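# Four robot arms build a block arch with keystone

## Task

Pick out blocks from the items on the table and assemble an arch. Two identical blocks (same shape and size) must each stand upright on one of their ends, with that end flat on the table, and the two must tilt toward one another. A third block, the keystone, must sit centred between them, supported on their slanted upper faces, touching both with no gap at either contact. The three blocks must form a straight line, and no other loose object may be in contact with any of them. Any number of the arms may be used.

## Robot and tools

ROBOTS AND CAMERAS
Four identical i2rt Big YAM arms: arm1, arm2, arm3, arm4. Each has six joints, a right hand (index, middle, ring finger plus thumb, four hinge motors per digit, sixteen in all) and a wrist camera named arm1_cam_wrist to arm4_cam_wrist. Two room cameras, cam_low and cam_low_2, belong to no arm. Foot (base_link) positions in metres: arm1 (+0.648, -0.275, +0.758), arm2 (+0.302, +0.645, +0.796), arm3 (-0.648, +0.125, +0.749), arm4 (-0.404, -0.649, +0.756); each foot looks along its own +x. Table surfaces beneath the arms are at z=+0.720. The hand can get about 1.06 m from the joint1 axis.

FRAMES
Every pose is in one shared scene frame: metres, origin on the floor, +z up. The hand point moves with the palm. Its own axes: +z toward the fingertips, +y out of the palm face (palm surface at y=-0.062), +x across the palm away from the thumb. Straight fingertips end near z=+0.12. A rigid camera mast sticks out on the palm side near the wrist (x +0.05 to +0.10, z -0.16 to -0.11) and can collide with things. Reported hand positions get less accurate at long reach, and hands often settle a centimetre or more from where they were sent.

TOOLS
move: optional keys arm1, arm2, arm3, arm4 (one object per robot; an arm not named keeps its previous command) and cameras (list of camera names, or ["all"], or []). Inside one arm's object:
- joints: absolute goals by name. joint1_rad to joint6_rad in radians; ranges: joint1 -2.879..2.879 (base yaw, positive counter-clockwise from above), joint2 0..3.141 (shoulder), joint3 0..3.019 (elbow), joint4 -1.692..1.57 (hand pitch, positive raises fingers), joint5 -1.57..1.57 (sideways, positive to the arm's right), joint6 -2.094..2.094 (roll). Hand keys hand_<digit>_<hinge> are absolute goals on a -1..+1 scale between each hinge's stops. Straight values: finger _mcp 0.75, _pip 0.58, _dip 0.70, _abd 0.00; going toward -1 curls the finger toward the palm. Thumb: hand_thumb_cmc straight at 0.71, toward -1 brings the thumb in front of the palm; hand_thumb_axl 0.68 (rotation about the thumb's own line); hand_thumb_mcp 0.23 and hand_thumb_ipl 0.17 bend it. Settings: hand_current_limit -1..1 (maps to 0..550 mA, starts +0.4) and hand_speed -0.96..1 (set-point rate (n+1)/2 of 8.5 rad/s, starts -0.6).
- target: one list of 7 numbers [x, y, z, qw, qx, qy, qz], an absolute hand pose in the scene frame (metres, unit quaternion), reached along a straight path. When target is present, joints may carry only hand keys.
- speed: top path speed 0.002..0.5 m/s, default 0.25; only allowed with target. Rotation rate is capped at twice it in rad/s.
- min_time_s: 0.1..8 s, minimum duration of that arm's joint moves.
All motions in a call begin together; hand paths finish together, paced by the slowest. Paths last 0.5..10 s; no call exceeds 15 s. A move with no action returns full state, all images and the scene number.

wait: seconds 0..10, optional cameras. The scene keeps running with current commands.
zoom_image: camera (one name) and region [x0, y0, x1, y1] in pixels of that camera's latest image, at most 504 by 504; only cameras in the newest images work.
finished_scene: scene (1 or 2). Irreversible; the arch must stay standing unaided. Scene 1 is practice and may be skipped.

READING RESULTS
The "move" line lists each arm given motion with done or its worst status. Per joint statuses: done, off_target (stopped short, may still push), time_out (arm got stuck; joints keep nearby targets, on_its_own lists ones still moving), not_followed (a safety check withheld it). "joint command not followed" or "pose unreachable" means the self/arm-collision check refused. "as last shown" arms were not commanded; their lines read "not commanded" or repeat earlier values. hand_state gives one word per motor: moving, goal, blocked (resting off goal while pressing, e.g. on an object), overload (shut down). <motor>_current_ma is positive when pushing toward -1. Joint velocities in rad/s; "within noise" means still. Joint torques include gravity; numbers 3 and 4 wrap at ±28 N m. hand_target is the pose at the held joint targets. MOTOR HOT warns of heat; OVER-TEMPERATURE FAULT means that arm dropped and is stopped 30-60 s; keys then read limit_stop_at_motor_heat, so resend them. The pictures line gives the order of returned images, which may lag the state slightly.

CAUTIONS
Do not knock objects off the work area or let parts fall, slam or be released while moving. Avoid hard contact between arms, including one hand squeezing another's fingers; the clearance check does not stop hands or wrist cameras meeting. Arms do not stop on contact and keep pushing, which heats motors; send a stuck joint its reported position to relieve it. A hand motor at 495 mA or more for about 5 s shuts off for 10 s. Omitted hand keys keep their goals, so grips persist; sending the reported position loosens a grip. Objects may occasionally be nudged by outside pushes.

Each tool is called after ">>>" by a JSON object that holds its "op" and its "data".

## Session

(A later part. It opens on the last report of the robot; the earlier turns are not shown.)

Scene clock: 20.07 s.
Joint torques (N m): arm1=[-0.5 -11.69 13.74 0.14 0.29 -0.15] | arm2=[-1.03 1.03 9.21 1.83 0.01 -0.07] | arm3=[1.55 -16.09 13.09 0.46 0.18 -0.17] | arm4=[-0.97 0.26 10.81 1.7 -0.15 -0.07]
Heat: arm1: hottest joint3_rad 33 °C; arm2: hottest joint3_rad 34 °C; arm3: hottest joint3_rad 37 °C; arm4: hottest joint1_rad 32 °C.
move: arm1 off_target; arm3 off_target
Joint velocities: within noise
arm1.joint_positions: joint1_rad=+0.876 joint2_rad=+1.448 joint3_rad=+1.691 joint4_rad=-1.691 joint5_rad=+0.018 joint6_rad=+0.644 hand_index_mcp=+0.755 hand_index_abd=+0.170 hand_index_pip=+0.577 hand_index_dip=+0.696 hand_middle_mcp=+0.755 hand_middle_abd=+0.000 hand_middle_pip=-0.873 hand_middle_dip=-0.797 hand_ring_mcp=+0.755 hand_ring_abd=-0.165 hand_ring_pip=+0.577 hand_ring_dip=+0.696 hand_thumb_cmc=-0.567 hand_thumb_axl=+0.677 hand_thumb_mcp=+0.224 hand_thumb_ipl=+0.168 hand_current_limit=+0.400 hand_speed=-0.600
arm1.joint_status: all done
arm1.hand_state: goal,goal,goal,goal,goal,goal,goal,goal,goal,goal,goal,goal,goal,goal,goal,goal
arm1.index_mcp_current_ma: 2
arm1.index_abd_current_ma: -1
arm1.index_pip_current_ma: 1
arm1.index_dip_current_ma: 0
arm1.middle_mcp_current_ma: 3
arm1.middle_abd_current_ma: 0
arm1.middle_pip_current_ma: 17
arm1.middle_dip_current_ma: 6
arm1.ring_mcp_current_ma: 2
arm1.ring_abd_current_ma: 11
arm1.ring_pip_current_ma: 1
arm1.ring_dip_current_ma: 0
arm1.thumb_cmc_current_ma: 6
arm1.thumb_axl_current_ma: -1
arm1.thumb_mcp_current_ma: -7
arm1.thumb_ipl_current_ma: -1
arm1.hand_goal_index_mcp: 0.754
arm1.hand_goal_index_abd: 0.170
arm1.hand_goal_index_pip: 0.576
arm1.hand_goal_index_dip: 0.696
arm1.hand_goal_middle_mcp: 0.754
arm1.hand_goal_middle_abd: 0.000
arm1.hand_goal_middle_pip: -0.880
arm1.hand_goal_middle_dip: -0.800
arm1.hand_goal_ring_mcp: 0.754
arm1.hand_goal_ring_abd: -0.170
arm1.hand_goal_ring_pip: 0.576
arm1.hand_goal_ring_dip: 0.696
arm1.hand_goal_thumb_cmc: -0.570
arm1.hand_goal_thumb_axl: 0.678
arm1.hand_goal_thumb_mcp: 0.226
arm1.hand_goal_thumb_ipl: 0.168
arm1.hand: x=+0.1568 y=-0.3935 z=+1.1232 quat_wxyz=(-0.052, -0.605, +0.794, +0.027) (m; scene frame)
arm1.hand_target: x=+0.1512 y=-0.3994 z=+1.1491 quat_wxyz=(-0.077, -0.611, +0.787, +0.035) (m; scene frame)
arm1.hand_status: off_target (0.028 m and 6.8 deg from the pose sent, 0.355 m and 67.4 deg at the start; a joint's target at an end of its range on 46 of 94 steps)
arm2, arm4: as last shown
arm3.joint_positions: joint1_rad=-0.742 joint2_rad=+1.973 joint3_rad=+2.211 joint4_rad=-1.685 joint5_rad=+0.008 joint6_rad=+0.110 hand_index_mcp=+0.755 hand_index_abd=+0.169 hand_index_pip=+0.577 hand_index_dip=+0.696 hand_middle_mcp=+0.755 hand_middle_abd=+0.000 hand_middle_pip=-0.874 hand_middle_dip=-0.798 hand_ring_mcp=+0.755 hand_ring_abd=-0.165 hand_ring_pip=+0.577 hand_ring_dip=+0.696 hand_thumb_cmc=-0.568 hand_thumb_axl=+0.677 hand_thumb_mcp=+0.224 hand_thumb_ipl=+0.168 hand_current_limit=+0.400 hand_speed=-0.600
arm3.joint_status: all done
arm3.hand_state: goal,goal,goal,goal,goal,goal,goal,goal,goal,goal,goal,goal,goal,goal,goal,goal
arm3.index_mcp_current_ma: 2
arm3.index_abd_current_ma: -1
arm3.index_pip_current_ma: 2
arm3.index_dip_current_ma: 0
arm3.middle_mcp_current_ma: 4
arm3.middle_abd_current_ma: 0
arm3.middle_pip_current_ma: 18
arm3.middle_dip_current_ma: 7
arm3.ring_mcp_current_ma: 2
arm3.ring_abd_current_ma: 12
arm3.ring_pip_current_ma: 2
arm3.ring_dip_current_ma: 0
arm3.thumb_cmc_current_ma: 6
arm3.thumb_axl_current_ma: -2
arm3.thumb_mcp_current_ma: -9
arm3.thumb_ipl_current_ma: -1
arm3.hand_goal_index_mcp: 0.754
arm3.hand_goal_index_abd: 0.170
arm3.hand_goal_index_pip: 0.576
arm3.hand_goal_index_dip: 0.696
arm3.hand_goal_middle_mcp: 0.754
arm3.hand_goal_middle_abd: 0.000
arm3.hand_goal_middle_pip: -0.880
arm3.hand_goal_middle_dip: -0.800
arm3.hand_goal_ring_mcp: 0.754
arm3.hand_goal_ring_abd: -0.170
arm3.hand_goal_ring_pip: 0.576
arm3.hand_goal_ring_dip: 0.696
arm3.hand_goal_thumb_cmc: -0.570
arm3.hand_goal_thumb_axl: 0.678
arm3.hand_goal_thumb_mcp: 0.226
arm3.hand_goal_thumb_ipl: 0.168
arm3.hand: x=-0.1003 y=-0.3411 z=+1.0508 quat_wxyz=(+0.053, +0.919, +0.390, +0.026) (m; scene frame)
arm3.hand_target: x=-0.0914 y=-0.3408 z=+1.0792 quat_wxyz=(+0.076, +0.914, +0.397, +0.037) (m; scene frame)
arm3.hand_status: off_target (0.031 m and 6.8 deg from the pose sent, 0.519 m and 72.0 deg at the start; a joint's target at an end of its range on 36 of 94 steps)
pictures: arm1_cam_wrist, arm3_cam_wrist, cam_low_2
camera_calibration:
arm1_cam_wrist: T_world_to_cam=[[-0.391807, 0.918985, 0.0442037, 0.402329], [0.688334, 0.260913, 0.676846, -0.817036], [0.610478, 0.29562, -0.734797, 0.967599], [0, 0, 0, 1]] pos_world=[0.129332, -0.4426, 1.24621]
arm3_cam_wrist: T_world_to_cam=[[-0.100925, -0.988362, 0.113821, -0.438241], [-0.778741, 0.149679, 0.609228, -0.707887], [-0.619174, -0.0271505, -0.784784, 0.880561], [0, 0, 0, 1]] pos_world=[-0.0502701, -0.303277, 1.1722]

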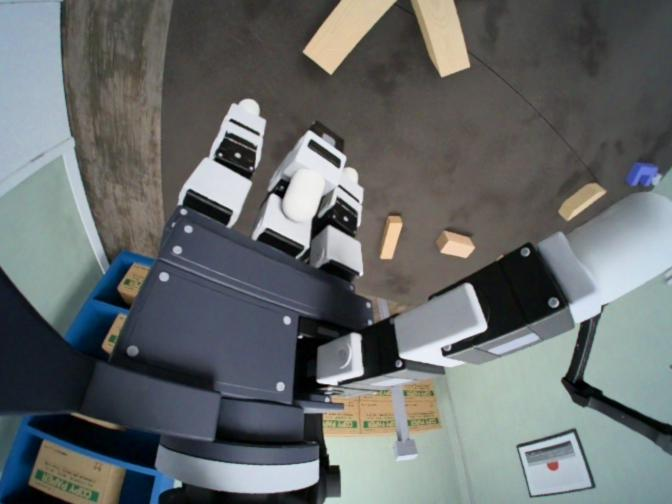

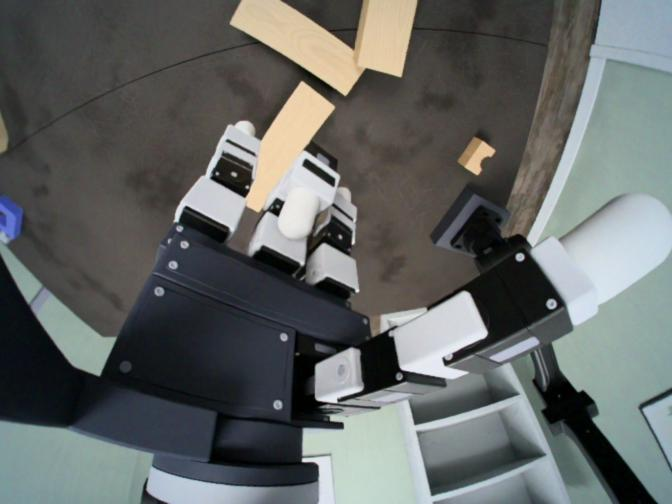

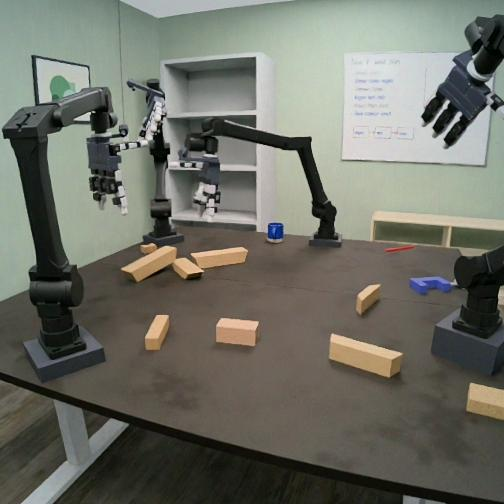

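>>> {"op": "move", "data": {"arm3": {"target": [-0.0803, -0.3368, 0.955, 0.0804, 0.9187, 0.3852, 0.0337], "speed": 0.2}, "cameras": ["arm3_cam_wrist"]}}

Scene clock: 23.20 s.
Joint torques (N m): arm1=[-0.5 -11.46 13.63 0.14 0.29 -0.16] | arm2=[-1.08 1.03 9.2 1.83 0.01 -0.07] | arm3=[1.55 -17.26 8.24 1.32 0.19 0.02] | arm4=[-1.03 0.15 10.84 1.72 -0.15 -0.07]
Heat: arm1: hottest joint3_rad 33 °C; arm2: hottest joint3_rad 34 °C; arm3: hottest joint3_rad 37 °C; arm4: hottest joint1_rad 32 °C.
move: arm3 done
Joint velocities: within noise
arm1, arm2, arm4: as last shown
arm3.joint_positions: joint1_rad=-0.720 joint2_rad=+1.958 joint3_rad=+1.901 joint4_rad=-1.357 joint5_rad=+0.025 joint6_rad=+0.139 hand_index_mcp=+0.755 hand_index_abd=+0.169 hand_index_pip=+0.577 hand_index_dip=+0.696 hand_middle_mcp=+0.755 hand_middle_abd=+0.000 hand_middle_pip=-0.874 hand_middle_dip=-0.798 hand_ring_mcp=+0.755 hand_ring_abd=-0.166 hand_ring_pip=+0.577 hand_ring_dip=+0.696 hand_thumb_cmc=-0.568 hand_thumb_axl=+0.677 hand_thumb_mcp=+0.224 hand_thumb_ipl=+0.168 hand_current_limit=+0.400 hand_speed=-0.600
arm3.joint_status: not commanded
arm3.hand_state: goal,goal,goal,goal,goal,goal,goal,goal,goal,goal,goal,goal,goal,goal,goal,goal
arm3.index_mcp_current_ma: 2
arm3.index_abd_current_ma: -1
arm3.index_pip_current_ma: 2
arm3.index_dip_current_ma: 0
arm3.middle_mcp_current_ma: 4
arm3.middle_abd_current_ma: 0
arm3.middle_pip_current_ma: 18
arm3.middle_dip_current_ma: 7
arm3.ring_mcp_current_ma: 2
arm3.ring_abd_current_ma: 12
arm3.ring_pip_current_ma: 2
arm3.ring_dip_current_ma: 0
arm3.thumb_cmc_current_ma: 6
arm3.thumb_axl_current_ma: -2
arm3.thumb_mcp_current_ma: -9
arm3.thumb_ipl_current_ma: -1
arm3.hand_goal_index_mcp: 0.754
arm3.hand_goal_index_abd: 0.170
arm3.hand_goal_index_pip: 0.576
arm3.hand_goal_index_dip: 0.696
arm3.hand_goal_middle_mcp: 0.754
arm3.hand_goal_middle_abd: 0.000
arm3.hand_goal_middle_pip: -0.880
arm3.hand_goal_middle_dip: -0.800
arm3.hand_goal_ring_mcp: 0.754
arm3.hand_goal_ring_abd: -0.170
arm3.hand_goal_ring_pip: 0.576
arm3.hand_goal_ring_dip: 0.696
arm3.hand_goal_thumb_cmc: -0.570
arm3.hand_goal_thumb_axl: 0.678
arm3.hand_goal_thumb_mcp: 0.226
arm3.hand_goal_thumb_ipl: 0.168
arm3.hand: x=-0.0842 y=-0.3397 z=+0.9463 quat_wxyz=(+0.070, +0.919, +0.386, +0.028) (m; scene frame)
arm3.hand_target: x=-0.0804 y=-0.3368 z=+0.9549 quat_wxyz=(+0.080, +0.919, +0.385, +0.034) (m; scene frame)
arm3.hand_status: done (0.010 m and 1.3 deg from the pose sent, 0.098 m and 3.3 deg at the start)
pictures: arm3_cam_wrist
camera_calibration:
arm3_cam_wrist: T_world_to_cam=[[-0.112068, -0.98359, 0.141391, -0.448677], [-0.788478, 0.174615, 0.589756, -0.605851], [-0.604767, -0.0453912, -0.795108, 0.813417], [0, 0, 0, 1]] pos_world=[-0.0360551, -0.298602, 1.0675]

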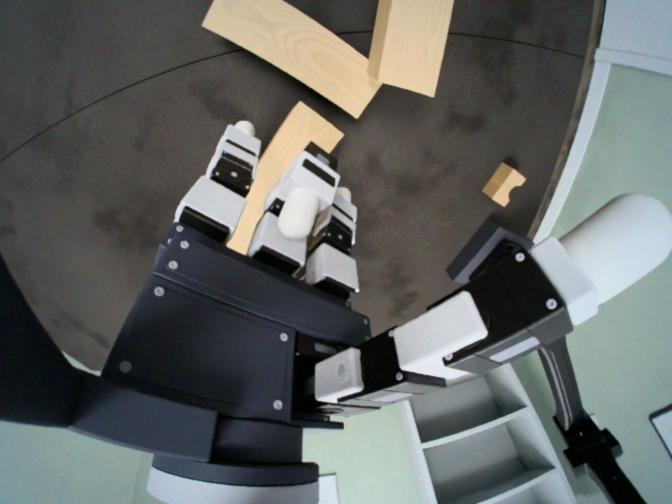

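>>> {"op": "zoom_image", "data": {"camera": "arm3_cam_wrist", "region": [200, 80, 370, 260]}}

Scaled by 2.800 from the camera's 672x504 image, which has a finer 960x720 frame.

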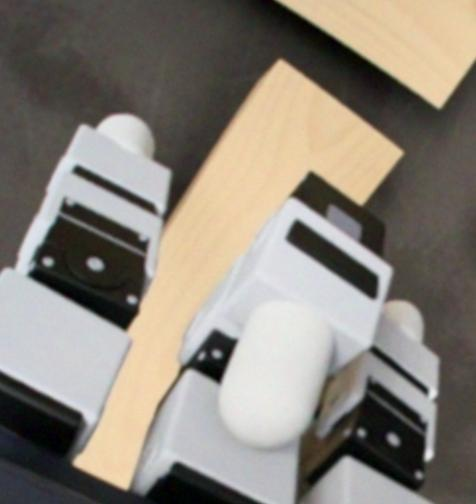

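>>> {"op": "move", "data": {"arm3": {"target": [-0.081, -0.3345, 0.887, 0.0804, 0.9187, 0.3852, 0.0337], "speed": 0.12}}}

>>> {"op": "move", "data": {"arm3": {"joints": {"hand_index_abd": -0.09, "hand_ring_abd": 0.09}}, "cameras": ["arm3_cam_wrist", "cam_low_2"]}}

Scene clock: 25.90 s.
Joint torques (N m): arm1=[-0.5 -11.46 13.64 0.14 0.29 -0.16] | arm2=[-1.08 1.03 9.2 1.83 0.01 -0.07] | arm3=[1.61 -14.86 8.38 1.39 0.21 -0.01] | arm4=[-1.03 0.15 10.82 1.73 -0.15 -0.07]
Heat: arm1: hottest joint3_rad 33 °C; arm2: hottest joint3_rad 34 °C; arm3: hottest joint3_rad 37 °C; arm4: hottest joint1_rad 32 °C.
move: arm3 done
Joint velocities: within noise
arm1, arm2, arm4: as last shown
arm3.joint_positions: joint1_rad=-0.718 joint2_rad=+1.959 joint3_rad=+1.753 joint4_rad=-1.189 joint5_rad=+0.026 joint6_rad=+0.141 hand_index_mcp=+0.755 hand_index_abd=+0.169 hand_index_pip=+0.577 hand_index_dip=+0.696 hand_middle_mcp=+0.755 hand_middle_abd=+0.000 hand_middle_pip=-0.874 hand_middle_dip=-0.798 hand_ring_mcp=+0.755 hand_ring_abd=-0.166 hand_ring_pip=+0.577 hand_ring_dip=+0.696 hand_thumb_cmc=-0.568 hand_thumb_axl=+0.677 hand_thumb_mcp=+0.224 hand_thumb_ipl=+0.168 hand_current_limit=+0.400 hand_speed=-0.600
arm3.joint_status: not commanded
arm3.hand_state: goal,goal,goal,goal,goal,goal,goal,goal,goal,goal,goal,goal,goal,goal,goal,goal
arm3.index_mcp_current_ma: 2
arm3.index_abd_current_ma: -1
arm3.index_pip_current_ma: 2
arm3.index_dip_current_ma: 0
arm3.middle_mcp_current_ma: 4
arm3.middle_abd_current_ma: 0
arm3.middle_pip_current_ma: 18
arm3.middle_dip_current_ma: 7
arm3.ring_mcp_current_ma: 2
arm3.ring_abd_current_ma: 12
arm3.ring_pip_current_ma: 2
arm3.ring_dip_current_ma: 0
arm3.thumb_cmc_current_ma: 6
arm3.thumb_axl_current_ma: -2
arm3.thumb_mcp_current_ma: -9
arm3.thumb_ipl_current_ma: -1
arm3.hand_goal_index_mcp: 0.754
arm3.hand_goal_index_abd: 0.170
arm3.hand_goal_index_pip: 0.576
arm3.hand_goal_index_dip: 0.696
arm3.hand_goal_middle_mcp: 0.754
arm3.hand_goal_middle_abd: 0.000
arm3.hand_goal_middle_pip: -0.880
arm3.hand_goal_middle_dip: -0.800
arm3.hand_goal_ring_mcp: 0.754
arm3.hand_goal_ring_abd: -0.170
arm3.hand_goal_ring_pip: 0.576
arm3.hand_goal_ring_dip: 0.696
arm3.hand_goal_thumb_cmc: -0.570
arm3.hand_goal_thumb_axl: 0.678
arm3.hand_goal_thumb_mcp: 0.226
arm3.hand_goal_thumb_ipl: 0.168
arm3.hand: x=-0.0864 y=-0.3370 z=+0.8920 quat_wxyz=(+0.078, +0.919, +0.385, +0.033) (m; scene frame)
arm3.hand_target: x=-0.0810 y=-0.3343 z=+0.8869 quat_wxyz=(+0.080, +0.919, +0.385, +0.034) (m; scene frame)
arm3.hand_status: done (0.008 m and 0.3 deg from the pose sent, 0.060 m and 1.3 deg at the start)
pictures: none

Scene clock: 26.47 s.
Joint torques (N m): arm1=[-0.5 -11.46 13.64 0.14 0.29 -0.16] | arm2=[-1.08 0.97 9.21 1.83 0.01 -0.07] | arm3=[1.67 -15.38 8.21 1.35 0.14 -0.02] | arm4=[-0.91 0.15 10.84 1.72 -0.15 -0.07]
Heat: arm1: hottest joint3_rad 33 °C; arm2: hottest joint3_rad 34 °C; arm3: hottest joint3_rad 37 °C; arm4: hottest joint1_rad 32 °C.
move: arm3 off_target
Joint velocities: within noise
arm1, arm2, arm4: as last shown
arm3.joint_positions: joint1_rad=-0.718 joint2_rad=+1.959 joint3_rad=+1.753 joint4_rad=-1.189 joint5_rad=+0.028 joint6_rad=+0.142 hand_index_mcp=+0.755 hand_index_abd=-0.054 hand_index_pip=+0.577 hand_index_dip=+0.696 hand_middle_mcp=+0.755 hand_middle_abd=+0.000 hand_middle_pip=-0.874 hand_middle_dip=-0.798 hand_ring_mcp=+0.755 hand_ring_abd=+0.052 hand_ring_pip=+0.577 hand_ring_dip=+0.696 hand_thumb_cmc=-0.568 hand_thumb_axl=+0.677 hand_thumb_mcp=+0.224 hand_thumb_ipl=+0.168 hand_current_limit=+0.400 hand_speed=-0.600
arm3.joint_status: hand_index_abd off_target (ended at -0.054, target -0.090); hand_ring_abd off_target (ended at +0.052, target +0.090)
arm3.hand_state: goal,blocked,goal,goal,goal,goal,goal,goal,goal,blocked,goal,goal,goal,goal,goal,goal
arm3.index_mcp_current_ma: 2
arm3.index_abd_current_ma: 119
arm3.index_pip_current_ma: 2
arm3.index_dip_current_ma: 0
arm3.middle_mcp_current_ma: 4
arm3.middle_abd_current_ma: 0
arm3.middle_pip_current_ma: 18
arm3.middle_dip_current_ma: 7
arm3.ring_mcp_current_ma: 2
arm3.ring_abd_current_ma: -127
arm3.ring_pip_current_ma: 2
arm3.ring_dip_current_ma: 0
arm3.thumb_cmc_current_ma: 5
arm3.thumb_axl_current_ma: -2
arm3.thumb_mcp_current_ma: -9
arm3.thumb_ipl_current_ma: -1
arm3.hand_goal_index_mcp: 0.754
arm3.hand_goal_index_abd: -0.090
arm3.hand_goal_index_pip: 0.576
arm3.hand_goal_index_dip: 0.696
arm3.hand_goal_middle_mcp: 0.754
arm3.hand_goal_middle_abd: 0.000
arm3.hand_goal_middle_pip: -0.880
arm3.hand_goal_middle_dip: -0.800
arm3.hand_goal_ring_mcp: 0.754
arm3.hand_goal_ring_abd: 0.090
arm3.hand_goal_ring_pip: 0.576
arm3.hand_goal_ring_dip: 0.696
arm3.hand_goal_thumb_cmc: -0.570
arm3.hand_goal_thumb_axl: 0.678
arm3.hand_goal_thumb_mcp: 0.226
arm3.hand_goal_thumb_ipl: 0.168
arm3.hand: x=-0.0866 y=-0.3373 z=+0.8921 quat_wxyz=(+0.079, +0.919, +0.385, +0.032) (m; scene frame)
arm3.hand_target: x=-0.0811 y=-0.3343 z=+0.8869 quat_wxyz=(+0.080, +0.919, +0.385, +0.034) (m; scene frame)
arm3.hand_status: not commanded
pictures: arm3_cam_wrist, cam_low_2
camera_calibration:
arm3_cam_wrist: T_world_to_cam=[[-0.116019, -0.981458, 0.152578, -0.448615], [-0.796359, 0.183722, 0.576245, -0.561694], [-0.593592, -0.0546521, -0.802908, 0.773786], [0, 0, 0, 1]] pos_world=[-0.0400449, -0.294812, 1.0134]

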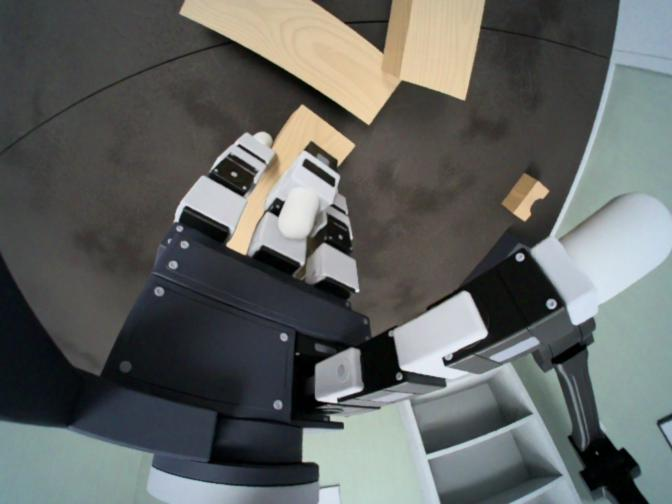

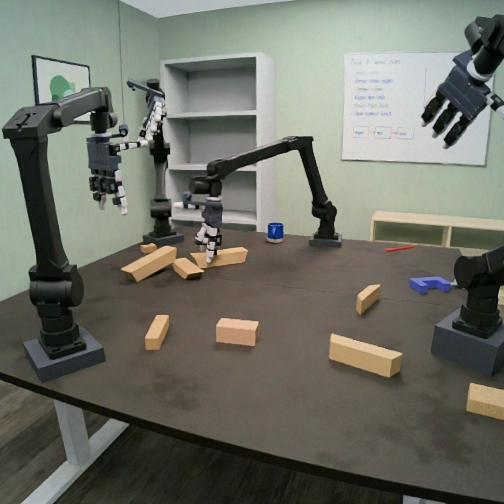

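>>> {"op": "move", "data": {"arm3": {"target": [-0.0805, -0.3342, 0.872, 0.0804, 0.9187, 0.3852, 0.0337], "speed": 0.08, "joints": {"hand_index_abd": 0.08, "hand_ring_abd": -0.08}}}}

>>> {"op": "move", "data": {"arm3": {"joints": {"hand_index_abd": -0.09, "hand_ring_abd": 0.09}}, "cameras": ["arm3_cam_wrist", "cam_low_2"]}}

Scene clock: 27.83 s.
Joint torques (N m): arm1=[-0.44 -11.52 13.64 0.14 0.29 -0.16] | arm2=[-1.03 1.03 9.2 1.83 0.01 -0.07] | arm3=[1.73 -15.21 8.05 1.37 0.14 -0.02] | arm4=[-0.97 0.26 10.86 1.74 -0.16 -0.07]
Heat: arm1: hottest joint3_rad 34 °C; arm2: hottest joint3_rad 34 °C; arm3: hottest joint3_rad 37 °C; arm4: hottest joint1_rad 32 °C.
move: arm3 done
Joint velocities: within noise
arm1, arm2, arm4: as last shown
arm3.joint_positions: joint1_rad=-0.718 joint2_rad=+1.967 joint3_rad=+1.729 joint4_rad=-1.155 joint5_rad=+0.028 joint6_rad=+0.142 hand_index_mcp=+0.755 hand_index_abd=+0.076 hand_index_pip=+0.577 hand_index_dip=+0.696 hand_middle_mcp=+0.755 hand_middle_abd=+0.000 hand_middle_pip=-0.874 hand_middle_dip=-0.798 hand_ring_mcp=+0.755 hand_ring_abd=-0.076 hand_ring_pip=+0.577 hand_ring_dip=+0.696 hand_thumb_cmc=-0.568 hand_thumb_axl=+0.677 hand_thumb_mcp=+0.224 hand_thumb_ipl=+0.168 hand_current_limit=+0.400 hand_speed=-0.600
arm3.joint_status: all done
arm3.hand_state: goal,goal,goal,goal,goal,goal,goal,goal,goal,goal,goal,goal,goal,goal,goal,goal
arm3.index_mcp_current_ma: 2
arm3.index_abd_current_ma: -10
arm3.index_pip_current_ma: 2
arm3.index_dip_current_ma: 0
arm3.middle_mcp_current_ma: 4
arm3.middle_abd_current_ma: 0
arm3.middle_pip_current_ma: 18
arm3.middle_dip_current_ma: 7
arm3.ring_mcp_current_ma: 2
arm3.ring_abd_current_ma: 9
arm3.ring_pip_current_ma: 2
arm3.ring_dip_current_ma: 0
arm3.thumb_cmc_current_ma: 5
arm3.thumb_axl_current_ma: -2
arm3.thumb_mcp_current_ma: -9
arm3.thumb_ipl_current_ma: -1
arm3.hand_goal_index_mcp: 0.754
arm3.hand_goal_index_abd: 0.080
arm3.hand_goal_index_pip: 0.576
arm3.hand_goal_index_dip: 0.696
arm3.hand_goal_middle_mcp: 0.754
arm3.hand_goal_middle_abd: 0.000
arm3.hand_goal_middle_pip: -0.880
arm3.hand_goal_middle_dip: -0.800
arm3.hand_goal_ring_mcp: 0.754
arm3.hand_goal_ring_abd: -0.080
arm3.hand_goal_ring_pip: 0.576
arm3.hand_goal_ring_dip: 0.696
arm3.hand_goal_thumb_cmc: -0.570
arm3.hand_goal_thumb_axl: 0.678
arm3.hand_goal_thumb_mcp: 0.226
arm3.hand_goal_thumb_ipl: 0.168
arm3.hand: x=-0.0860 y=-0.3371 z=+0.8785 quat_wxyz=(+0.080, +0.919, +0.385, +0.033) (m; scene frame)
arm3.hand_target: x=-0.0806 y=-0.3340 z=+0.8720 quat_wxyz=(+0.080, +0.919, +0.385, +0.034) (m; scene frame)
arm3.hand_status: done (0.009 m and 0.1 deg from the pose sent, 0.021 m and 0.2 deg at the start)
pictures: none

Scene clock: 28.37 s.
Joint torques (N m): arm1=[-0.5 -11.46 13.64 0.14 0.29 -0.16] | arm2=[-1.08 1.08 9.2 1.81 0.01 -0.07] | arm3=[1.61 -15.27 8.14 1.36 0.15 -0.02] | arm4=[-0.97 0.32 10.84 1.73 -0.15 -0.07]
Heat: arm1: hottest joint3_rad 34 °C; arm2: hottest joint3_rad 34 °C; arm3: hottest joint3_rad 37 °C; arm4: hottest joint1_rad 32 °C.
move: arm3 off_target
Joint velocities: within noise
arm1, arm2, arm4: as last shown
arm3.joint_positions: joint1_rad=-0.718 joint2_rad=+1.967 joint3_rad=+1.729 joint4_rad=-1.155 joint5_rad=+0.028 joint6_rad=+0.142 hand_index_mcp=+0.755 hand_index_abd=+0.009 hand_index_pip=+0.577 hand_index_dip=+0.696 hand_middle_mcp=+0.755 hand_middle_abd=+0.000 hand_middle_pip=-0.874 hand_middle_dip=-0.798 hand_ring_mcp=+0.755 hand_ring_abd=-0.007 hand_ring_pip=+0.577 hand_ring_dip=+0.696 hand_thumb_cmc=-0.568 hand_thumb_axl=+0.677 hand_thumb_mcp=+0.224 hand_thumb_ipl=+0.168 hand_current_limit=+0.400 hand_speed=-0.600
arm3.joint_status: hand_index_abd off_target (ended at +0.009, target -0.090); hand_ring_abd off_target (ended at -0.007, target +0.090)
arm3.hand_state: goal,blocked,goal,goal,goal,goal,goal,goal,goal,blocked,goal,goal,goal,goal,goal,goal
arm3.index_mcp_current_ma: 2
arm3.index_abd_current_ma: 371
arm3.index_pip_current_ma: 2
arm3.index_dip_current_ma: 0
arm3.middle_mcp_current_ma: 4
arm3.middle_abd_current_ma: 0
arm3.middle_pip_current_ma: 18
arm3.middle_dip_current_ma: 7
arm3.ring_mcp_current_ma: 2
arm3.ring_abd_current_ma: -365
arm3.ring_pip_current_ma: 2
arm3.ring_dip_current_ma: 0
arm3.thumb_cmc_current_ma: 5
arm3.thumb_axl_current_ma: -2
arm3.thumb_mcp_current_ma: -9
arm3.thumb_ipl_current_ma: -1
arm3.hand_goal_index_mcp: 0.754
arm3.hand_goal_index_abd: -0.090
arm3.hand_goal_index_pip: 0.576
arm3.hand_goal_index_dip: 0.696
arm3.hand_goal_middle_mcp: 0.754
arm3.hand_goal_middle_abd: 0.000
arm3.hand_goal_middle_pip: -0.880
arm3.hand_goal_middle_dip: -0.800
arm3.hand_goal_ring_mcp: 0.754
arm3.hand_goal_ring_abd: 0.090
arm3.hand_goal_ring_pip: 0.576
arm3.hand_goal_ring_dip: 0.696
arm3.hand_goal_thumb_cmc: -0.570
arm3.hand_goal_thumb_axl: 0.678
arm3.hand_goal_thumb_mcp: 0.226
arm3.hand_goal_thumb_ipl: 0.168
arm3.hand: x=-0.0860 y=-0.3371 z=+0.8785 quat_wxyz=(+0.080, +0.919, +0.385, +0.033) (m; scene frame)
arm3.hand_target: x=-0.0806 y=-0.3341 z=+0.8720 quat_wxyz=(+0.080, +0.919, +0.385, +0.034) (m; scene frame)
arm3.hand_status: not commanded
pictures: arm3_cam_wrist, cam_low_2
camera_calibration:
arm3_cam_wrist: T_world_to_cam=[[-0.11586, -0.981341, 0.153446, -0.446943], [-0.797356, 0.184012, 0.574772, -0.552151], [-0.592284, -0.0557583, -0.803798, 0.763823], [0, 0, 0, 1]] pos_world=[-0.0396438, -0.294413, 0.999902]

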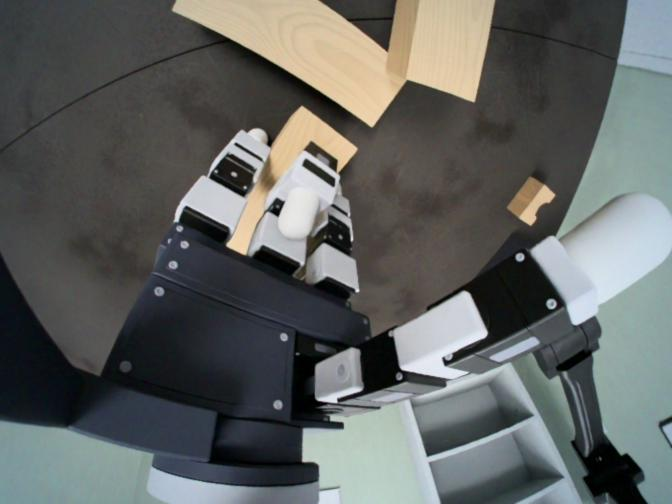

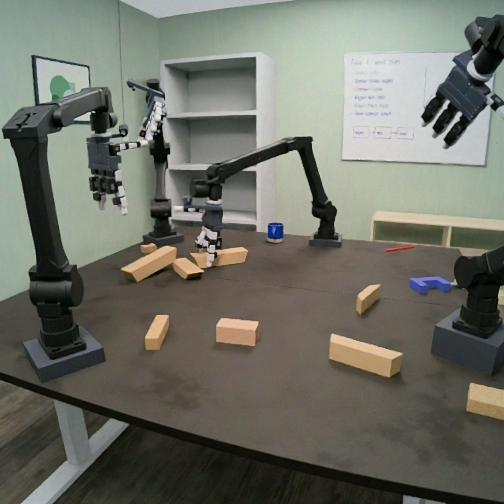

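>>> {"op": "move", "data": {"arm3": {"joints": {"hand_index_abd": -0.22, "hand_ring_abd": 0.22, "hand_current_limit": 0.76}}}}

>>> {"op": "move", "data": {"arm3": {"target": [-0.1315, -0.2924, 0.955, 0.2280, 0.8943, 0.3732, 0.0951], "speed": 0.06}, "cameras": ["arm3_cam_wrist", "cam_low_2"]}}

Scene clock: 30.07 s.
Joint torques (N m): arm1=[-0.5 -11.46 13.64 0.14 0.29 -0.16] | arm2=[-1.08 1.03 9.2 1.81 0.01 -0.06] | arm3=[1.61 -15.21 8.13 1.36 0.15 -0.01] | arm4=[-1.03 0.21 10.82 1.74 -0.15 -0.07]
Heat: arm1: hottest joint3_rad 34 °C; arm2: hottest joint3_rad 34 °C; arm3: hottest joint3_rad 37 °C; arm4: hottest joint1_rad 32 °C.
move: arm3 off_target
Joint velocities: within noise
arm1, arm2, arm4: as last shown
arm3.joint_positions: joint1_rad=-0.718 joint2_rad=+1.967 joint3_rad=+1.729 joint4_rad=-1.155 joint5_rad=+0.028 joint6_rad=+0.142 hand_index_mcp=+0.755 hand_index_abd=+0.007 hand_index_pip=+0.577 hand_index_dip=+0.696 hand_middle_mcp=+0.755 hand_middle_abd=+0.000 hand_middle_pip=-0.874 hand_middle_dip=-0.798 hand_ring_mcp=+0.755 hand_ring_abd=-0.007 hand_ring_pip=+0.577 hand_ring_dip=+0.696 hand_thumb_cmc=-0.568 hand_thumb_axl=+0.677 hand_thumb_mcp=+0.224 hand_thumb_ipl=+0.168 hand_current_limit=+0.760 hand_speed=-0.600
arm3.joint_status: hand_index_abd off_target (ended at +0.007, target -0.220); hand_ring_abd off_target (ended at -0.007, target +0.220); the others done
arm3.hand_state: goal,blocked,goal,goal,goal,goal,goal,goal,goal,blocked,goal,goal,goal,goal,goal,goal
arm3.index_mcp_current_ma: 2
arm3.index_abd_current_ma: 484
arm3.index_pip_current_ma: 2
arm3.index_dip_current_ma: 0
arm3.middle_mcp_current_ma: 4
arm3.middle_abd_current_ma: 0
arm3.middle_pip_current_ma: 18
arm3.middle_dip_current_ma: 7
arm3.ring_mcp_current_ma: 2
arm3.ring_abd_current_ma: -482
arm3.ring_pip_current_ma: 2
arm3.ring_dip_current_ma: 0
arm3.thumb_cmc_current_ma: 5
arm3.thumb_axl_current_ma: -2
arm3.thumb_mcp_current_ma: -9
arm3.thumb_ipl_current_ma: -1
arm3.hand_goal_index_mcp: 0.754
arm3.hand_goal_index_abd: -0.220
arm3.hand_goal_index_pip: 0.576
arm3.hand_goal_index_dip: 0.696
arm3.hand_goal_middle_mcp: 0.754
arm3.hand_goal_middle_abd: 0.000
arm3.hand_goal_middle_pip: -0.880
arm3.hand_goal_middle_dip: -0.800
arm3.hand_goal_ring_mcp: 0.754
arm3.hand_goal_ring_abd: 0.220
arm3.hand_goal_ring_pip: 0.576
arm3.hand_goal_ring_dip: 0.696
arm3.hand_goal_thumb_cmc: -0.570
arm3.hand_goal_thumb_axl: 0.678
arm3.hand_goal_thumb_mcp: 0.226
arm3.hand_goal_thumb_ipl: 0.168
arm3.hand: x=-0.0860 y=-0.3371 z=+0.8785 quat_wxyz=(+0.080, +0.919, +0.385, +0.033) (m; scene frame)
arm3.hand_target: x=-0.0806 y=-0.3341 z=+0.8720 quat_wxyz=(+0.080, +0.919, +0.385, +0.034) (m; scene frame)
arm3.hand_status: not commanded
pictures: none

Scene clock: 33.33 s.
Joint torques (N m): arm1=[-0.5 -11.46 13.64 0.14 0.29 -0.16] | arm2=[-1.08 1.03 9.21 1.83 0.01 -0.07] | arm3=[1.61 -15.44 9.16 2.04 0.34 -0.06] | arm4=[-1.03 0.15 10.85 1.73 -0.16 -0.07]
Heat: arm1: hottest joint3_rad 34 °C; arm2: hottest joint3_rad 35 °C; arm3: hottest joint3_rad 37 °C; arm4: hottest joint1_rad 32 °C.
move: arm3 off_target
Joint velocities: within noise
arm1: as last shown
arm2.joint_positions: joint1_rad=-0.605 joint2_rad=+0.637 joint3_rad=+1.379 joint4_rad=-1.408 joint5_rad=-0.010 joint6_rad=+1.001 hand_index_mcp=+0.755 hand_index_abd=+0.000 hand_index_pip=+0.577 hand_index_dip=+0.696 hand_middle_mcp=+0.755 hand_middle_abd=+0.000 hand_middle_pip=+0.577 hand_middle_dip=+0.696 hand_ring_mcp=+0.755 hand_ring_abd=+0.000 hand_ring_pip=+0.577 hand_ring_dip=+0.696 hand_thumb_cmc=+0.715 hand_thumb_axl=+0.677 hand_thumb_mcp=+0.225 hand_thumb_ipl=+0.168 hand_current_limit=+0.400 hand_speed=-0.600
arm2.joint_status: not commanded
arm2.hand_state: goal,goal,goal,goal,goal,goal,goal,goal,goal,goal,goal,goal,goal,goal,goal,goal
arm2.index_mcp_current_ma: 2
arm2.index_abd_current_ma: 0
arm2.index_pip_current_ma: 2
arm2.index_dip_current_ma: 0
arm2.middle_mcp_current_ma: 2
arm2.middle_abd_current_ma: 0
arm2.middle_pip_current_ma: 2
arm2.middle_dip_current_ma: 0
arm2.ring_mcp_current_ma: 2
arm2.ring_abd_current_ma: 0
arm2.ring_pip_current_ma: 2
arm2.ring_dip_current_ma: 0
arm2.thumb_cmc_current_ma: 3
arm2.thumb_axl_current_ma: -3
arm2.thumb_mcp_current_ma: -3
arm2.thumb_ipl_current_ma: -1
arm2.hand_goal_index_mcp: 0.754
arm2.hand_goal_index_abd: 0.000
arm2.hand_goal_index_pip: 0.576
arm2.hand_goal_index_dip: 0.696
arm2.hand_goal_middle_mcp: 0.754
arm2.hand_goal_middle_abd: 0.000
arm2.hand_goal_middle_pip: 0.576
arm2.hand_goal_middle_dip: 0.696
arm2.hand_goal_ring_mcp: 0.754
arm2.hand_goal_ring_abd: 0.000
arm2.hand_goal_ring_pip: 0.576
arm2.hand_goal_ring_dip: 0.696
arm2.hand_goal_thumb_cmc: 0.714
arm2.hand_goal_thumb_axl: 0.678
arm2.hand_goal_thumb_mcp: 0.226
arm2.hand_goal_thumb_ipl: 0.168
arm2.hand: x=+0.0389 y=+0.6168 z=+1.3317 quat_wxyz=(+0.439, +0.437, -0.785, -0.018) (m; scene frame)
arm2.hand_target: x=+0.0409 y=+0.6179 z=+1.3448 quat_wxyz=(+0.452, +0.434, -0.779, -0.019) (m; scene frame)
arm2.hand_status: not commanded
arm3.joint_positions: joint1_rad=-0.696 joint2_rad=+1.662 joint3_rad=+1.297 joint4_rad=-0.780 joint5_rad=+0.081 joint6_rad=+0.152 hand_index_mcp=+0.760 hand_index_abd=+0.006 hand_index_pip=+0.577 hand_index_dip=+0.696 hand_middle_mcp=+0.755 hand_middle_abd=+0.000 hand_middle_pip=-0.874 hand_middle_dip=-0.798 hand_ring_mcp=+0.760 hand_ring_abd=-0.007 hand_ring_pip=+0.576 hand_ring_dip=+0.696 hand_thumb_cmc=-0.568 hand_thumb_axl=+0.677 hand_thumb_mcp=+0.224 hand_thumb_ipl=+0.168 hand_current_limit=+0.760 hand_speed=-0.600
arm3.joint_status: not commanded
arm3.hand_state: goal,blocked,goal,goal,goal,goal,goal,goal,goal,blocked,goal,goal,goal,goal,goal,goal
arm3.index_mcp_current_ma: 22
arm3.index_abd_current_ma: 484
arm3.index_pip_current_ma: 2
arm3.index_dip_current_ma: 0
arm3.middle_mcp_current_ma: 4
arm3.middle_abd_current_ma: 0
arm3.middle_pip_current_ma: 17
arm3.middle_dip_current_ma: 7
arm3.ring_mcp_current_ma: 22
arm3.ring_abd_current_ma: -484
arm3.ring_pip_current_ma: 1
arm3.ring_dip_current_ma: 0
arm3.thumb_cmc_current_ma: 5
arm3.thumb_axl_current_ma: -2
arm3.thumb_mcp_current_ma: -9
arm3.thumb_ipl_current_ma: -1
arm3.hand_goal_index_mcp: 0.754
arm3.hand_goal_index_abd: -0.220
arm3.hand_goal_index_pip: 0.576
arm3.hand_goal_index_dip: 0.696
arm3.hand_goal_middle_mcp: 0.754
arm3.hand_goal_middle_abd: 0.000
arm3.hand_goal_middle_pip: -0.880
arm3.hand_goal_middle_dip: -0.800
arm3.hand_goal_ring_mcp: 0.754
arm3.hand_goal_ring_abd: 0.220
arm3.hand_goal_ring_pip: 0.576
arm3.hand_goal_ring_dip: 0.696
arm3.hand_goal_thumb_cmc: -0.570
arm3.hand_goal_thumb_axl: 0.678
arm3.hand_goal_thumb_mcp: 0.226
arm3.hand_goal_thumb_ipl: 0.168
arm3.hand: x=-0.1391 y=-0.2930 z=+0.9200 quat_wxyz=(+0.197, +0.902, +0.376, +0.077) (m; scene frame)
arm3.hand_target: x=-0.1322 y=-0.2922 z=+0.9550 quat_wxyz=(+0.228, +0.894, +0.373, +0.095) (m; scene frame)
arm3.hand_status: off_target (0.036 m and 4.3 deg from the pose sent, 0.100 m and 18.7 deg at the start)
arm4.joint_positions: joint1_rad=-0.570 joint2_rad=+0.611 joint3_rad=+1.361 joint4_rad=-1.192 joint5_rad=-0.057 joint6_rad=+1.131 hand_index_mcp=+0.754 hand_index_abd=+0.001 hand_index_pip=+0.577 hand_index_dip=+0.696 hand_middle_mcp=+0.754 hand_middle_abd=+0.001 hand_middle_pip=+0.577 hand_middle_dip=+0.696 hand_ring_mcp=+0.754 hand_ring_abd=+0.001 hand_ring_pip=+0.577 hand_ring_dip=+0.696 hand_thumb_cmc=+0.714 hand_thumb_axl=+0.677 hand_thumb_mcp=+0.226 hand_thumb_ipl=+0.168 hand_current_limit=+0.400 hand_speed=-0.600
arm4.joint_status: not commanded
arm4.hand_state: goal,goal,goal,goal,goal,goal,goal,goal,goal,goal,goal,goal,goal,goal,goal,goal
arm4.index_mcp_current_ma: 0
arm4.index_abd_current_ma: 0
arm4.index_pip_current_ma: 0
arm4.index_dip_current_ma: 0
arm4.middle_mcp_current_ma: 0
arm4.middle_abd_current_ma: 0
arm4.middle_pip_current_ma: 0
arm4.middle_dip_current_ma: 0
arm4.ring_mcp_current_ma: 0
arm4.ring_abd_current_ma: 0
arm4.ring_pip_current_ma: 0
arm4.ring_dip_current_ma: 0
arm4.thumb_cmc_current_ma: 0
arm4.thumb_axl_current_ma: 0
arm4.thumb_mcp_current_ma: 0
arm4.thumb_ipl_current_ma: 0
arm4.hand_goal_index_mcp: 0.754
arm4.hand_goal_index_abd: 0.000
arm4.hand_goal_index_pip: 0.576
arm4.hand_goal_index_dip: 0.696
arm4.hand_goal_middle_mcp: 0.754
arm4.hand_goal_middle_abd: 0.000
arm4.hand_goal_middle_pip: 0.576
arm4.hand_goal_middle_dip: 0.696
arm4.hand_goal_ring_mcp: 0.754
arm4.hand_goal_ring_abd: 0.000
arm4.hand_goal_ring_pip: 0.576
arm4.hand_goal_ring_dip: 0.696
arm4.hand_goal_thumb_cmc: 0.714
arm4.hand_goal_thumb_axl: 0.678
arm4.hand_goal_thumb_mcp: 0.226
arm4.hand_goal_thumb_ipl: 0.168
arm4.hand: x=-0.1412 y=-0.5901 z=+1.3287 quat_wxyz=(-0.048, +0.740, +0.401, +0.539) (m; scene frame)
arm4.hand_target: x=-0.1445 y=-0.5922 z=+1.3437 quat_wxyz=(-0.048, +0.731, +0.397, +0.552) (m; scene frame)
arm4.hand_status: not commanded
pictures: arm3_cam_wrist, cam_low_2
camera_calibration:
arm3_cam_wrist: T_world_to_cam=[[-0.160287, -0.938098, 0.307052, -0.551002], [-0.880166, 0.276639, 0.385719, -0.436916], [-0.446785, -0.208431, -0.870023, 0.804525], [0, 0, 0, 1]] pos_world=[-0.113427, -0.228338, 1.03767]

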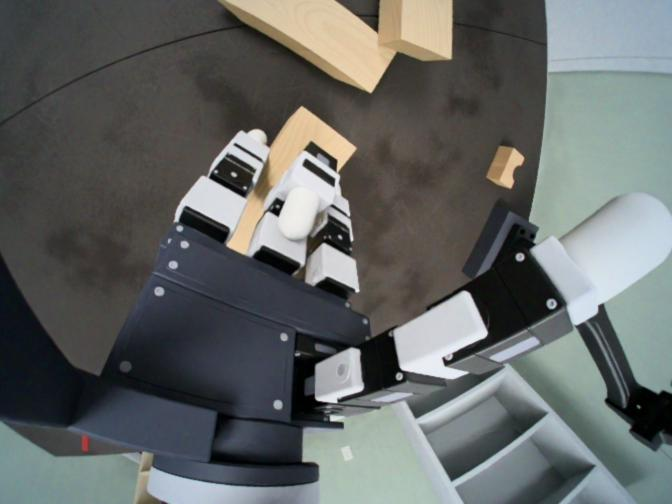

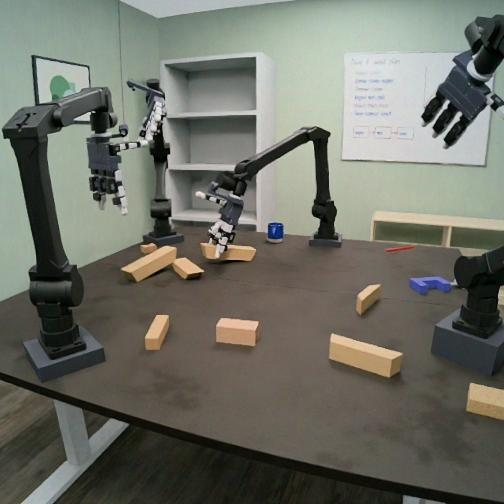

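>>> {"op": "move", "data": {"arm3": {"target": [-0.176, -0.2499, 1.003, 0.3005, 0.8726, 0.3641, 0.1254], "speed": 0.08}, "cameras": ["cam_low_2"]}}

>>> {"op": "zoom_image", "data": {"camera": "cam_low_2", "region": [180, 180, 280, 280]}}

Scene clock: 35.83 s.
Joint torques (N m): arm1=[-0.5 -11.46 13.64 0.14 0.29 -0.16] | arm2=[-1.14 1.08 9.18 1.84 0.01 -0.07] | arm3=[1.61 -12.16 9.51 2.35 0.38 -0.05] | arm4=[-0.97 0.15 10.85 1.73 -0.16 -0.07]
Heat: arm1: hottest joint3_rad 35 °C; arm2: hottest joint3_rad 35 °C; arm3: hottest joint3_rad 37 °C; arm4: hottest joint1_rad 32 °C.
move: arm3 off_target
Joint velocities: within noise
arm1.joint_positions: joint1_rad=+0.876 joint2_rad=+1.448 joint3_rad=+1.691 joint4_rad=-1.691 joint5_rad=+0.018 joint6_rad=+0.644 hand_index_mcp=+0.755 hand_index_abd=+0.170 hand_index_pip=+0.577 hand_index_dip=+0.696 hand_middle_mcp=+0.755 hand_middle_abd=+0.000 hand_middle_pip=-0.873 hand_middle_dip=-0.797 hand_ring_mcp=+0.755 hand_ring_abd=-0.165 hand_ring_pip=+0.577 hand_ring_dip=+0.696 hand_thumb_cmc=-0.567 hand_thumb_axl=+0.677 hand_thumb_mcp=+0.224 hand_thumb_ipl=+0.168 hand_current_limit=+0.400 hand_speed=-0.600
arm1.joint_status: not commanded
arm1.hand_state: goal,goal,goal,goal,goal,goal,goal,goal,goal,goal,goal,goal,goal,goal,goal,goal
arm1.index_mcp_current_ma: 2
arm1.index_abd_current_ma: -1
arm1.index_pip_current_ma: 1
arm1.index_dip_current_ma: 0
arm1.middle_mcp_current_ma: 3
arm1.middle_abd_current_ma: 0
arm1.middle_pip_current_ma: 17
arm1.middle_dip_current_ma: 6
arm1.ring_mcp_current_ma: 2
arm1.ring_abd_current_ma: 11
arm1.ring_pip_current_ma: 1
arm1.ring_dip_current_ma: 0
arm1.thumb_cmc_current_ma: 6
arm1.thumb_axl_current_ma: -1
arm1.thumb_mcp_current_ma: -7
arm1.thumb_ipl_current_ma: -1
arm1.hand_goal_index_mcp: 0.754
arm1.hand_goal_index_abd: 0.170
arm1.hand_goal_index_pip: 0.576
arm1.hand_goal_index_dip: 0.696
arm1.hand_goal_middle_mcp: 0.754
arm1.hand_goal_middle_abd: 0.000
arm1.hand_goal_middle_pip: -0.880
arm1.hand_goal_middle_dip: -0.800
arm1.hand_goal_ring_mcp: 0.754
arm1.hand_goal_ring_abd: -0.170
arm1.hand_goal_ring_pip: 0.576
arm1.hand_goal_ring_dip: 0.696
arm1.hand_goal_thumb_cmc: -0.570
arm1.hand_goal_thumb_axl: 0.678
arm1.hand_goal_thumb_mcp: 0.226
arm1.hand_goal_thumb_ipl: 0.168
arm1.hand: x=+0.1568 y=-0.3935 z=+1.1232 quat_wxyz=(-0.052, -0.605, +0.794, +0.027) (m; scene frame)
arm1.hand_target: x=+0.1512 y=-0.3994 z=+1.1491 quat_wxyz=(-0.077, -0.611, +0.787, +0.035) (m; scene frame)
arm1.hand_status: not commanded
arm2, arm4: as last shown
arm3.joint_positions: joint1_rad=-0.667 joint2_rad=+1.426 joint3_rad=+1.077 joint4_rad=-0.635 joint5_rad=+0.123 joint6_rad=+0.158 hand_index_mcp=+0.769 hand_index_abd=+0.006 hand_index_pip=+0.581 hand_index_dip=+0.696 hand_middle_mcp=+0.756 hand_middle_abd=+0.000 hand_middle_pip=-0.875 hand_middle_dip=-0.798 hand_ring_mcp=+0.762 hand_ring_abd=-0.007 hand_ring_pip=+0.578 hand_ring_dip=+0.696 hand_thumb_cmc=-0.568 hand_thumb_axl=+0.677 hand_thumb_mcp=+0.224 hand_thumb_ipl=+0.168 hand_current_limit=+0.760 hand_speed=-0.600
arm3.joint_status: not commanded
arm3.hand_state: goal,blocked,goal,goal,goal,goal,goal,goal,goal,blocked,goal,goal,goal,goal,goal,goal
arm3.index_mcp_current_ma: 56
arm3.index_abd_current_ma: 484
arm3.index_pip_current_ma: 15
arm3.index_dip_current_ma: 0
arm3.middle_mcp_current_ma: 6
arm3.middle_abd_current_ma: 0
arm3.middle_pip_current_ma: 16
arm3.middle_dip_current_ma: 7
arm3.ring_mcp_current_ma: 29
arm3.ring_abd_current_ma: -484
arm3.ring_pip_current_ma: 5
arm3.ring_dip_current_ma: 0
arm3.thumb_cmc_current_ma: 5
arm3.thumb_axl_current_ma: -2
arm3.thumb_mcp_current_ma: -9
arm3.thumb_ipl_current_ma: -1
arm3.hand_goal_index_mcp: 0.754
arm3.hand_goal_index_abd: -0.220
arm3.hand_goal_index_pip: 0.576
arm3.hand_goal_index_dip: 0.696
arm3.hand_goal_middle_mcp: 0.754
arm3.hand_goal_middle_abd: 0.000
arm3.hand_goal_middle_pip: -0.880
arm3.hand_goal_middle_dip: -0.800
arm3.hand_goal_ring_mcp: 0.754
arm3.hand_goal_ring_abd: 0.220
arm3.hand_goal_ring_pip: 0.576
arm3.hand_goal_ring_dip: 0.696
arm3.hand_goal_thumb_cmc: -0.570
arm3.hand_goal_thumb_axl: 0.678
arm3.hand_goal_thumb_mcp: 0.226
arm3.hand_goal_thumb_ipl: 0.168
arm3.hand: x=-0.1818 y=-0.2510 z=+0.9715 quat_wxyz=(+0.271, +0.883, +0.369, +0.106) (m; scene frame)
arm3.hand_target: x=-0.1767 y=-0.2496 z=+1.0028 quat_wxyz=(+0.300, +0.873, +0.364, +0.125) (m; scene frame)
arm3.hand_status: off_target (0.032 m and 4.2 deg from the pose sent, 0.101 m and 13.7 deg at the start)
pictures: cam_low_2

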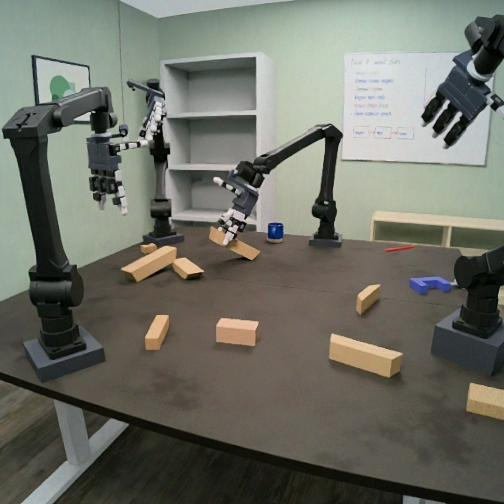

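Scaled by 5.040 from the camera's 504x504 image, which has a finer 720x720 frame.

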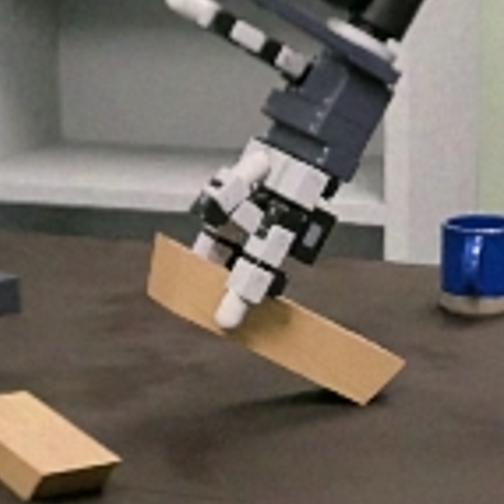

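>>> {"op": "move", "data": {"arm3": {"target": [-0.2465, -0.1810, 1.018, 0.4753, 0.7911, 0.3301, 0.1983], "speed": 0.08}, "cameras": ["cam_low_2"]}}

>>> {"op": "zoom_image", "data": {"camera": "cam_low_2", "region": [180, 180, 280, 280]}}

Scene clock: 39.67 s.
Joint torques (N m): arm1=[-0.5 -11.46 13.63 0.14 0.29 -0.16] | arm2=[-1.08 0.97 9.21 1.81 0.01 -0.06] | arm3=[1.79 -7.41 9.02 3.1 0.37 -0.2] | arm4=[-0.97 0.15 10.84 1.72 -0.16 -0.07]
Heat: arm1: hottest joint3_rad 35 °C; arm2: hottest joint3_rad 35 °C; arm3: hottest joint3_rad 37 °C; arm4: hottest joint1_rad 32 °C.
move: arm3 off_target
Joint velocities: within noise
arm1, arm2, arm4: as last shown
arm3.joint_positions: joint1_rad=-0.594 joint2_rad=+1.150 joint3_rad=+0.603 joint4_rad=-0.018 joint5_rad=+0.245 joint6_rad=+0.145 hand_index_mcp=+0.772 hand_index_abd=+0.006 hand_index_pip=+0.583 hand_index_dip=+0.697 hand_middle_mcp=+0.758 hand_middle_abd=+0.000 hand_middle_pip=-0.876 hand_middle_dip=-0.798 hand_ring_mcp=+0.770 hand_ring_abd=-0.007 hand_ring_pip=+0.582 hand_ring_dip=+0.696 hand_thumb_cmc=-0.568 hand_thumb_axl=+0.677 hand_thumb_mcp=+0.224 hand_thumb_ipl=+0.168 hand_current_limit=+0.760 hand_speed=-0.600
arm3.joint_status: not commanded
arm3.hand_state: goal,blocked,goal,goal,goal,goal,goal,goal,goal,blocked,goal,goal,goal,goal,goal,goal
arm3.index_mcp_current_ma: 69
arm3.index_abd_current_ma: 484
arm3.index_pip_current_ma: 22
arm3.index_dip_current_ma: 2
arm3.middle_mcp_current_ma: 12
arm3.middle_abd_current_ma: 0
arm3.middle_pip_current_ma: 13
arm3.middle_dip_current_ma: 7
arm3.ring_mcp_current_ma: 62
arm3.ring_abd_current_ma: -484
arm3.ring_pip_current_ma: 18
arm3.ring_dip_current_ma: 0
arm3.thumb_cmc_current_ma: 5
arm3.thumb_axl_current_ma: -2
arm3.thumb_mcp_current_ma: -9
arm3.thumb_ipl_current_ma: -1
arm3.hand_goal_index_mcp: 0.754
arm3.hand_goal_index_abd: -0.220
arm3.hand_goal_index_pip: 0.576
arm3.hand_goal_index_dip: 0.696
arm3.hand_goal_middle_mcp: 0.754
arm3.hand_goal_middle_abd: 0.000
arm3.hand_goal_middle_pip: -0.880
arm3.hand_goal_middle_dip: -0.800
arm3.hand_goal_ring_mcp: 0.754
arm3.hand_goal_ring_abd: 0.220
arm3.hand_goal_ring_pip: 0.576
arm3.hand_goal_ring_dip: 0.696
arm3.hand_goal_thumb_cmc: -0.570
arm3.hand_goal_thumb_axl: 0.678
arm3.hand_goal_thumb_mcp: 0.226
arm3.hand_goal_thumb_ipl: 0.168
arm3.hand: x=-0.2504 y=-0.1853 z=+0.9931 quat_wxyz=(+0.452, +0.808, +0.333, +0.182) (m; scene frame)
arm3.hand_target: x=-0.2469 y=-0.1811 z=+1.0177 quat_wxyz=(+0.475, +0.791, +0.330, +0.198) (m; scene frame)
arm3.hand_status: off_target (0.026 m and 3.8 deg from the pose sent, 0.106 m and 28.2 deg at the start)
pictures: cam_low_2

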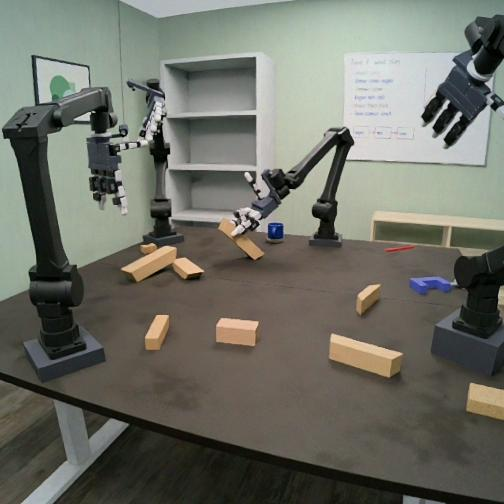

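Scaled by 5.040 from the camera's 504x504 image, which has a finer 720x720 frame.

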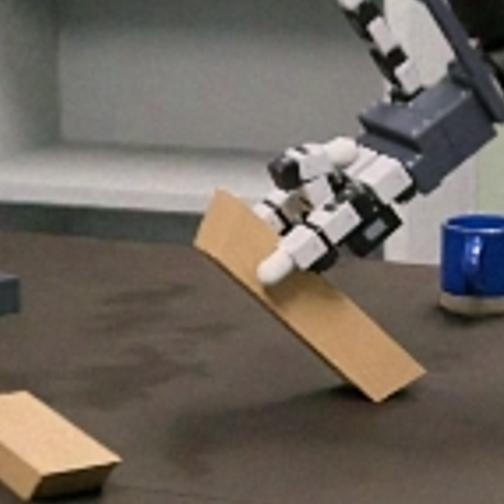

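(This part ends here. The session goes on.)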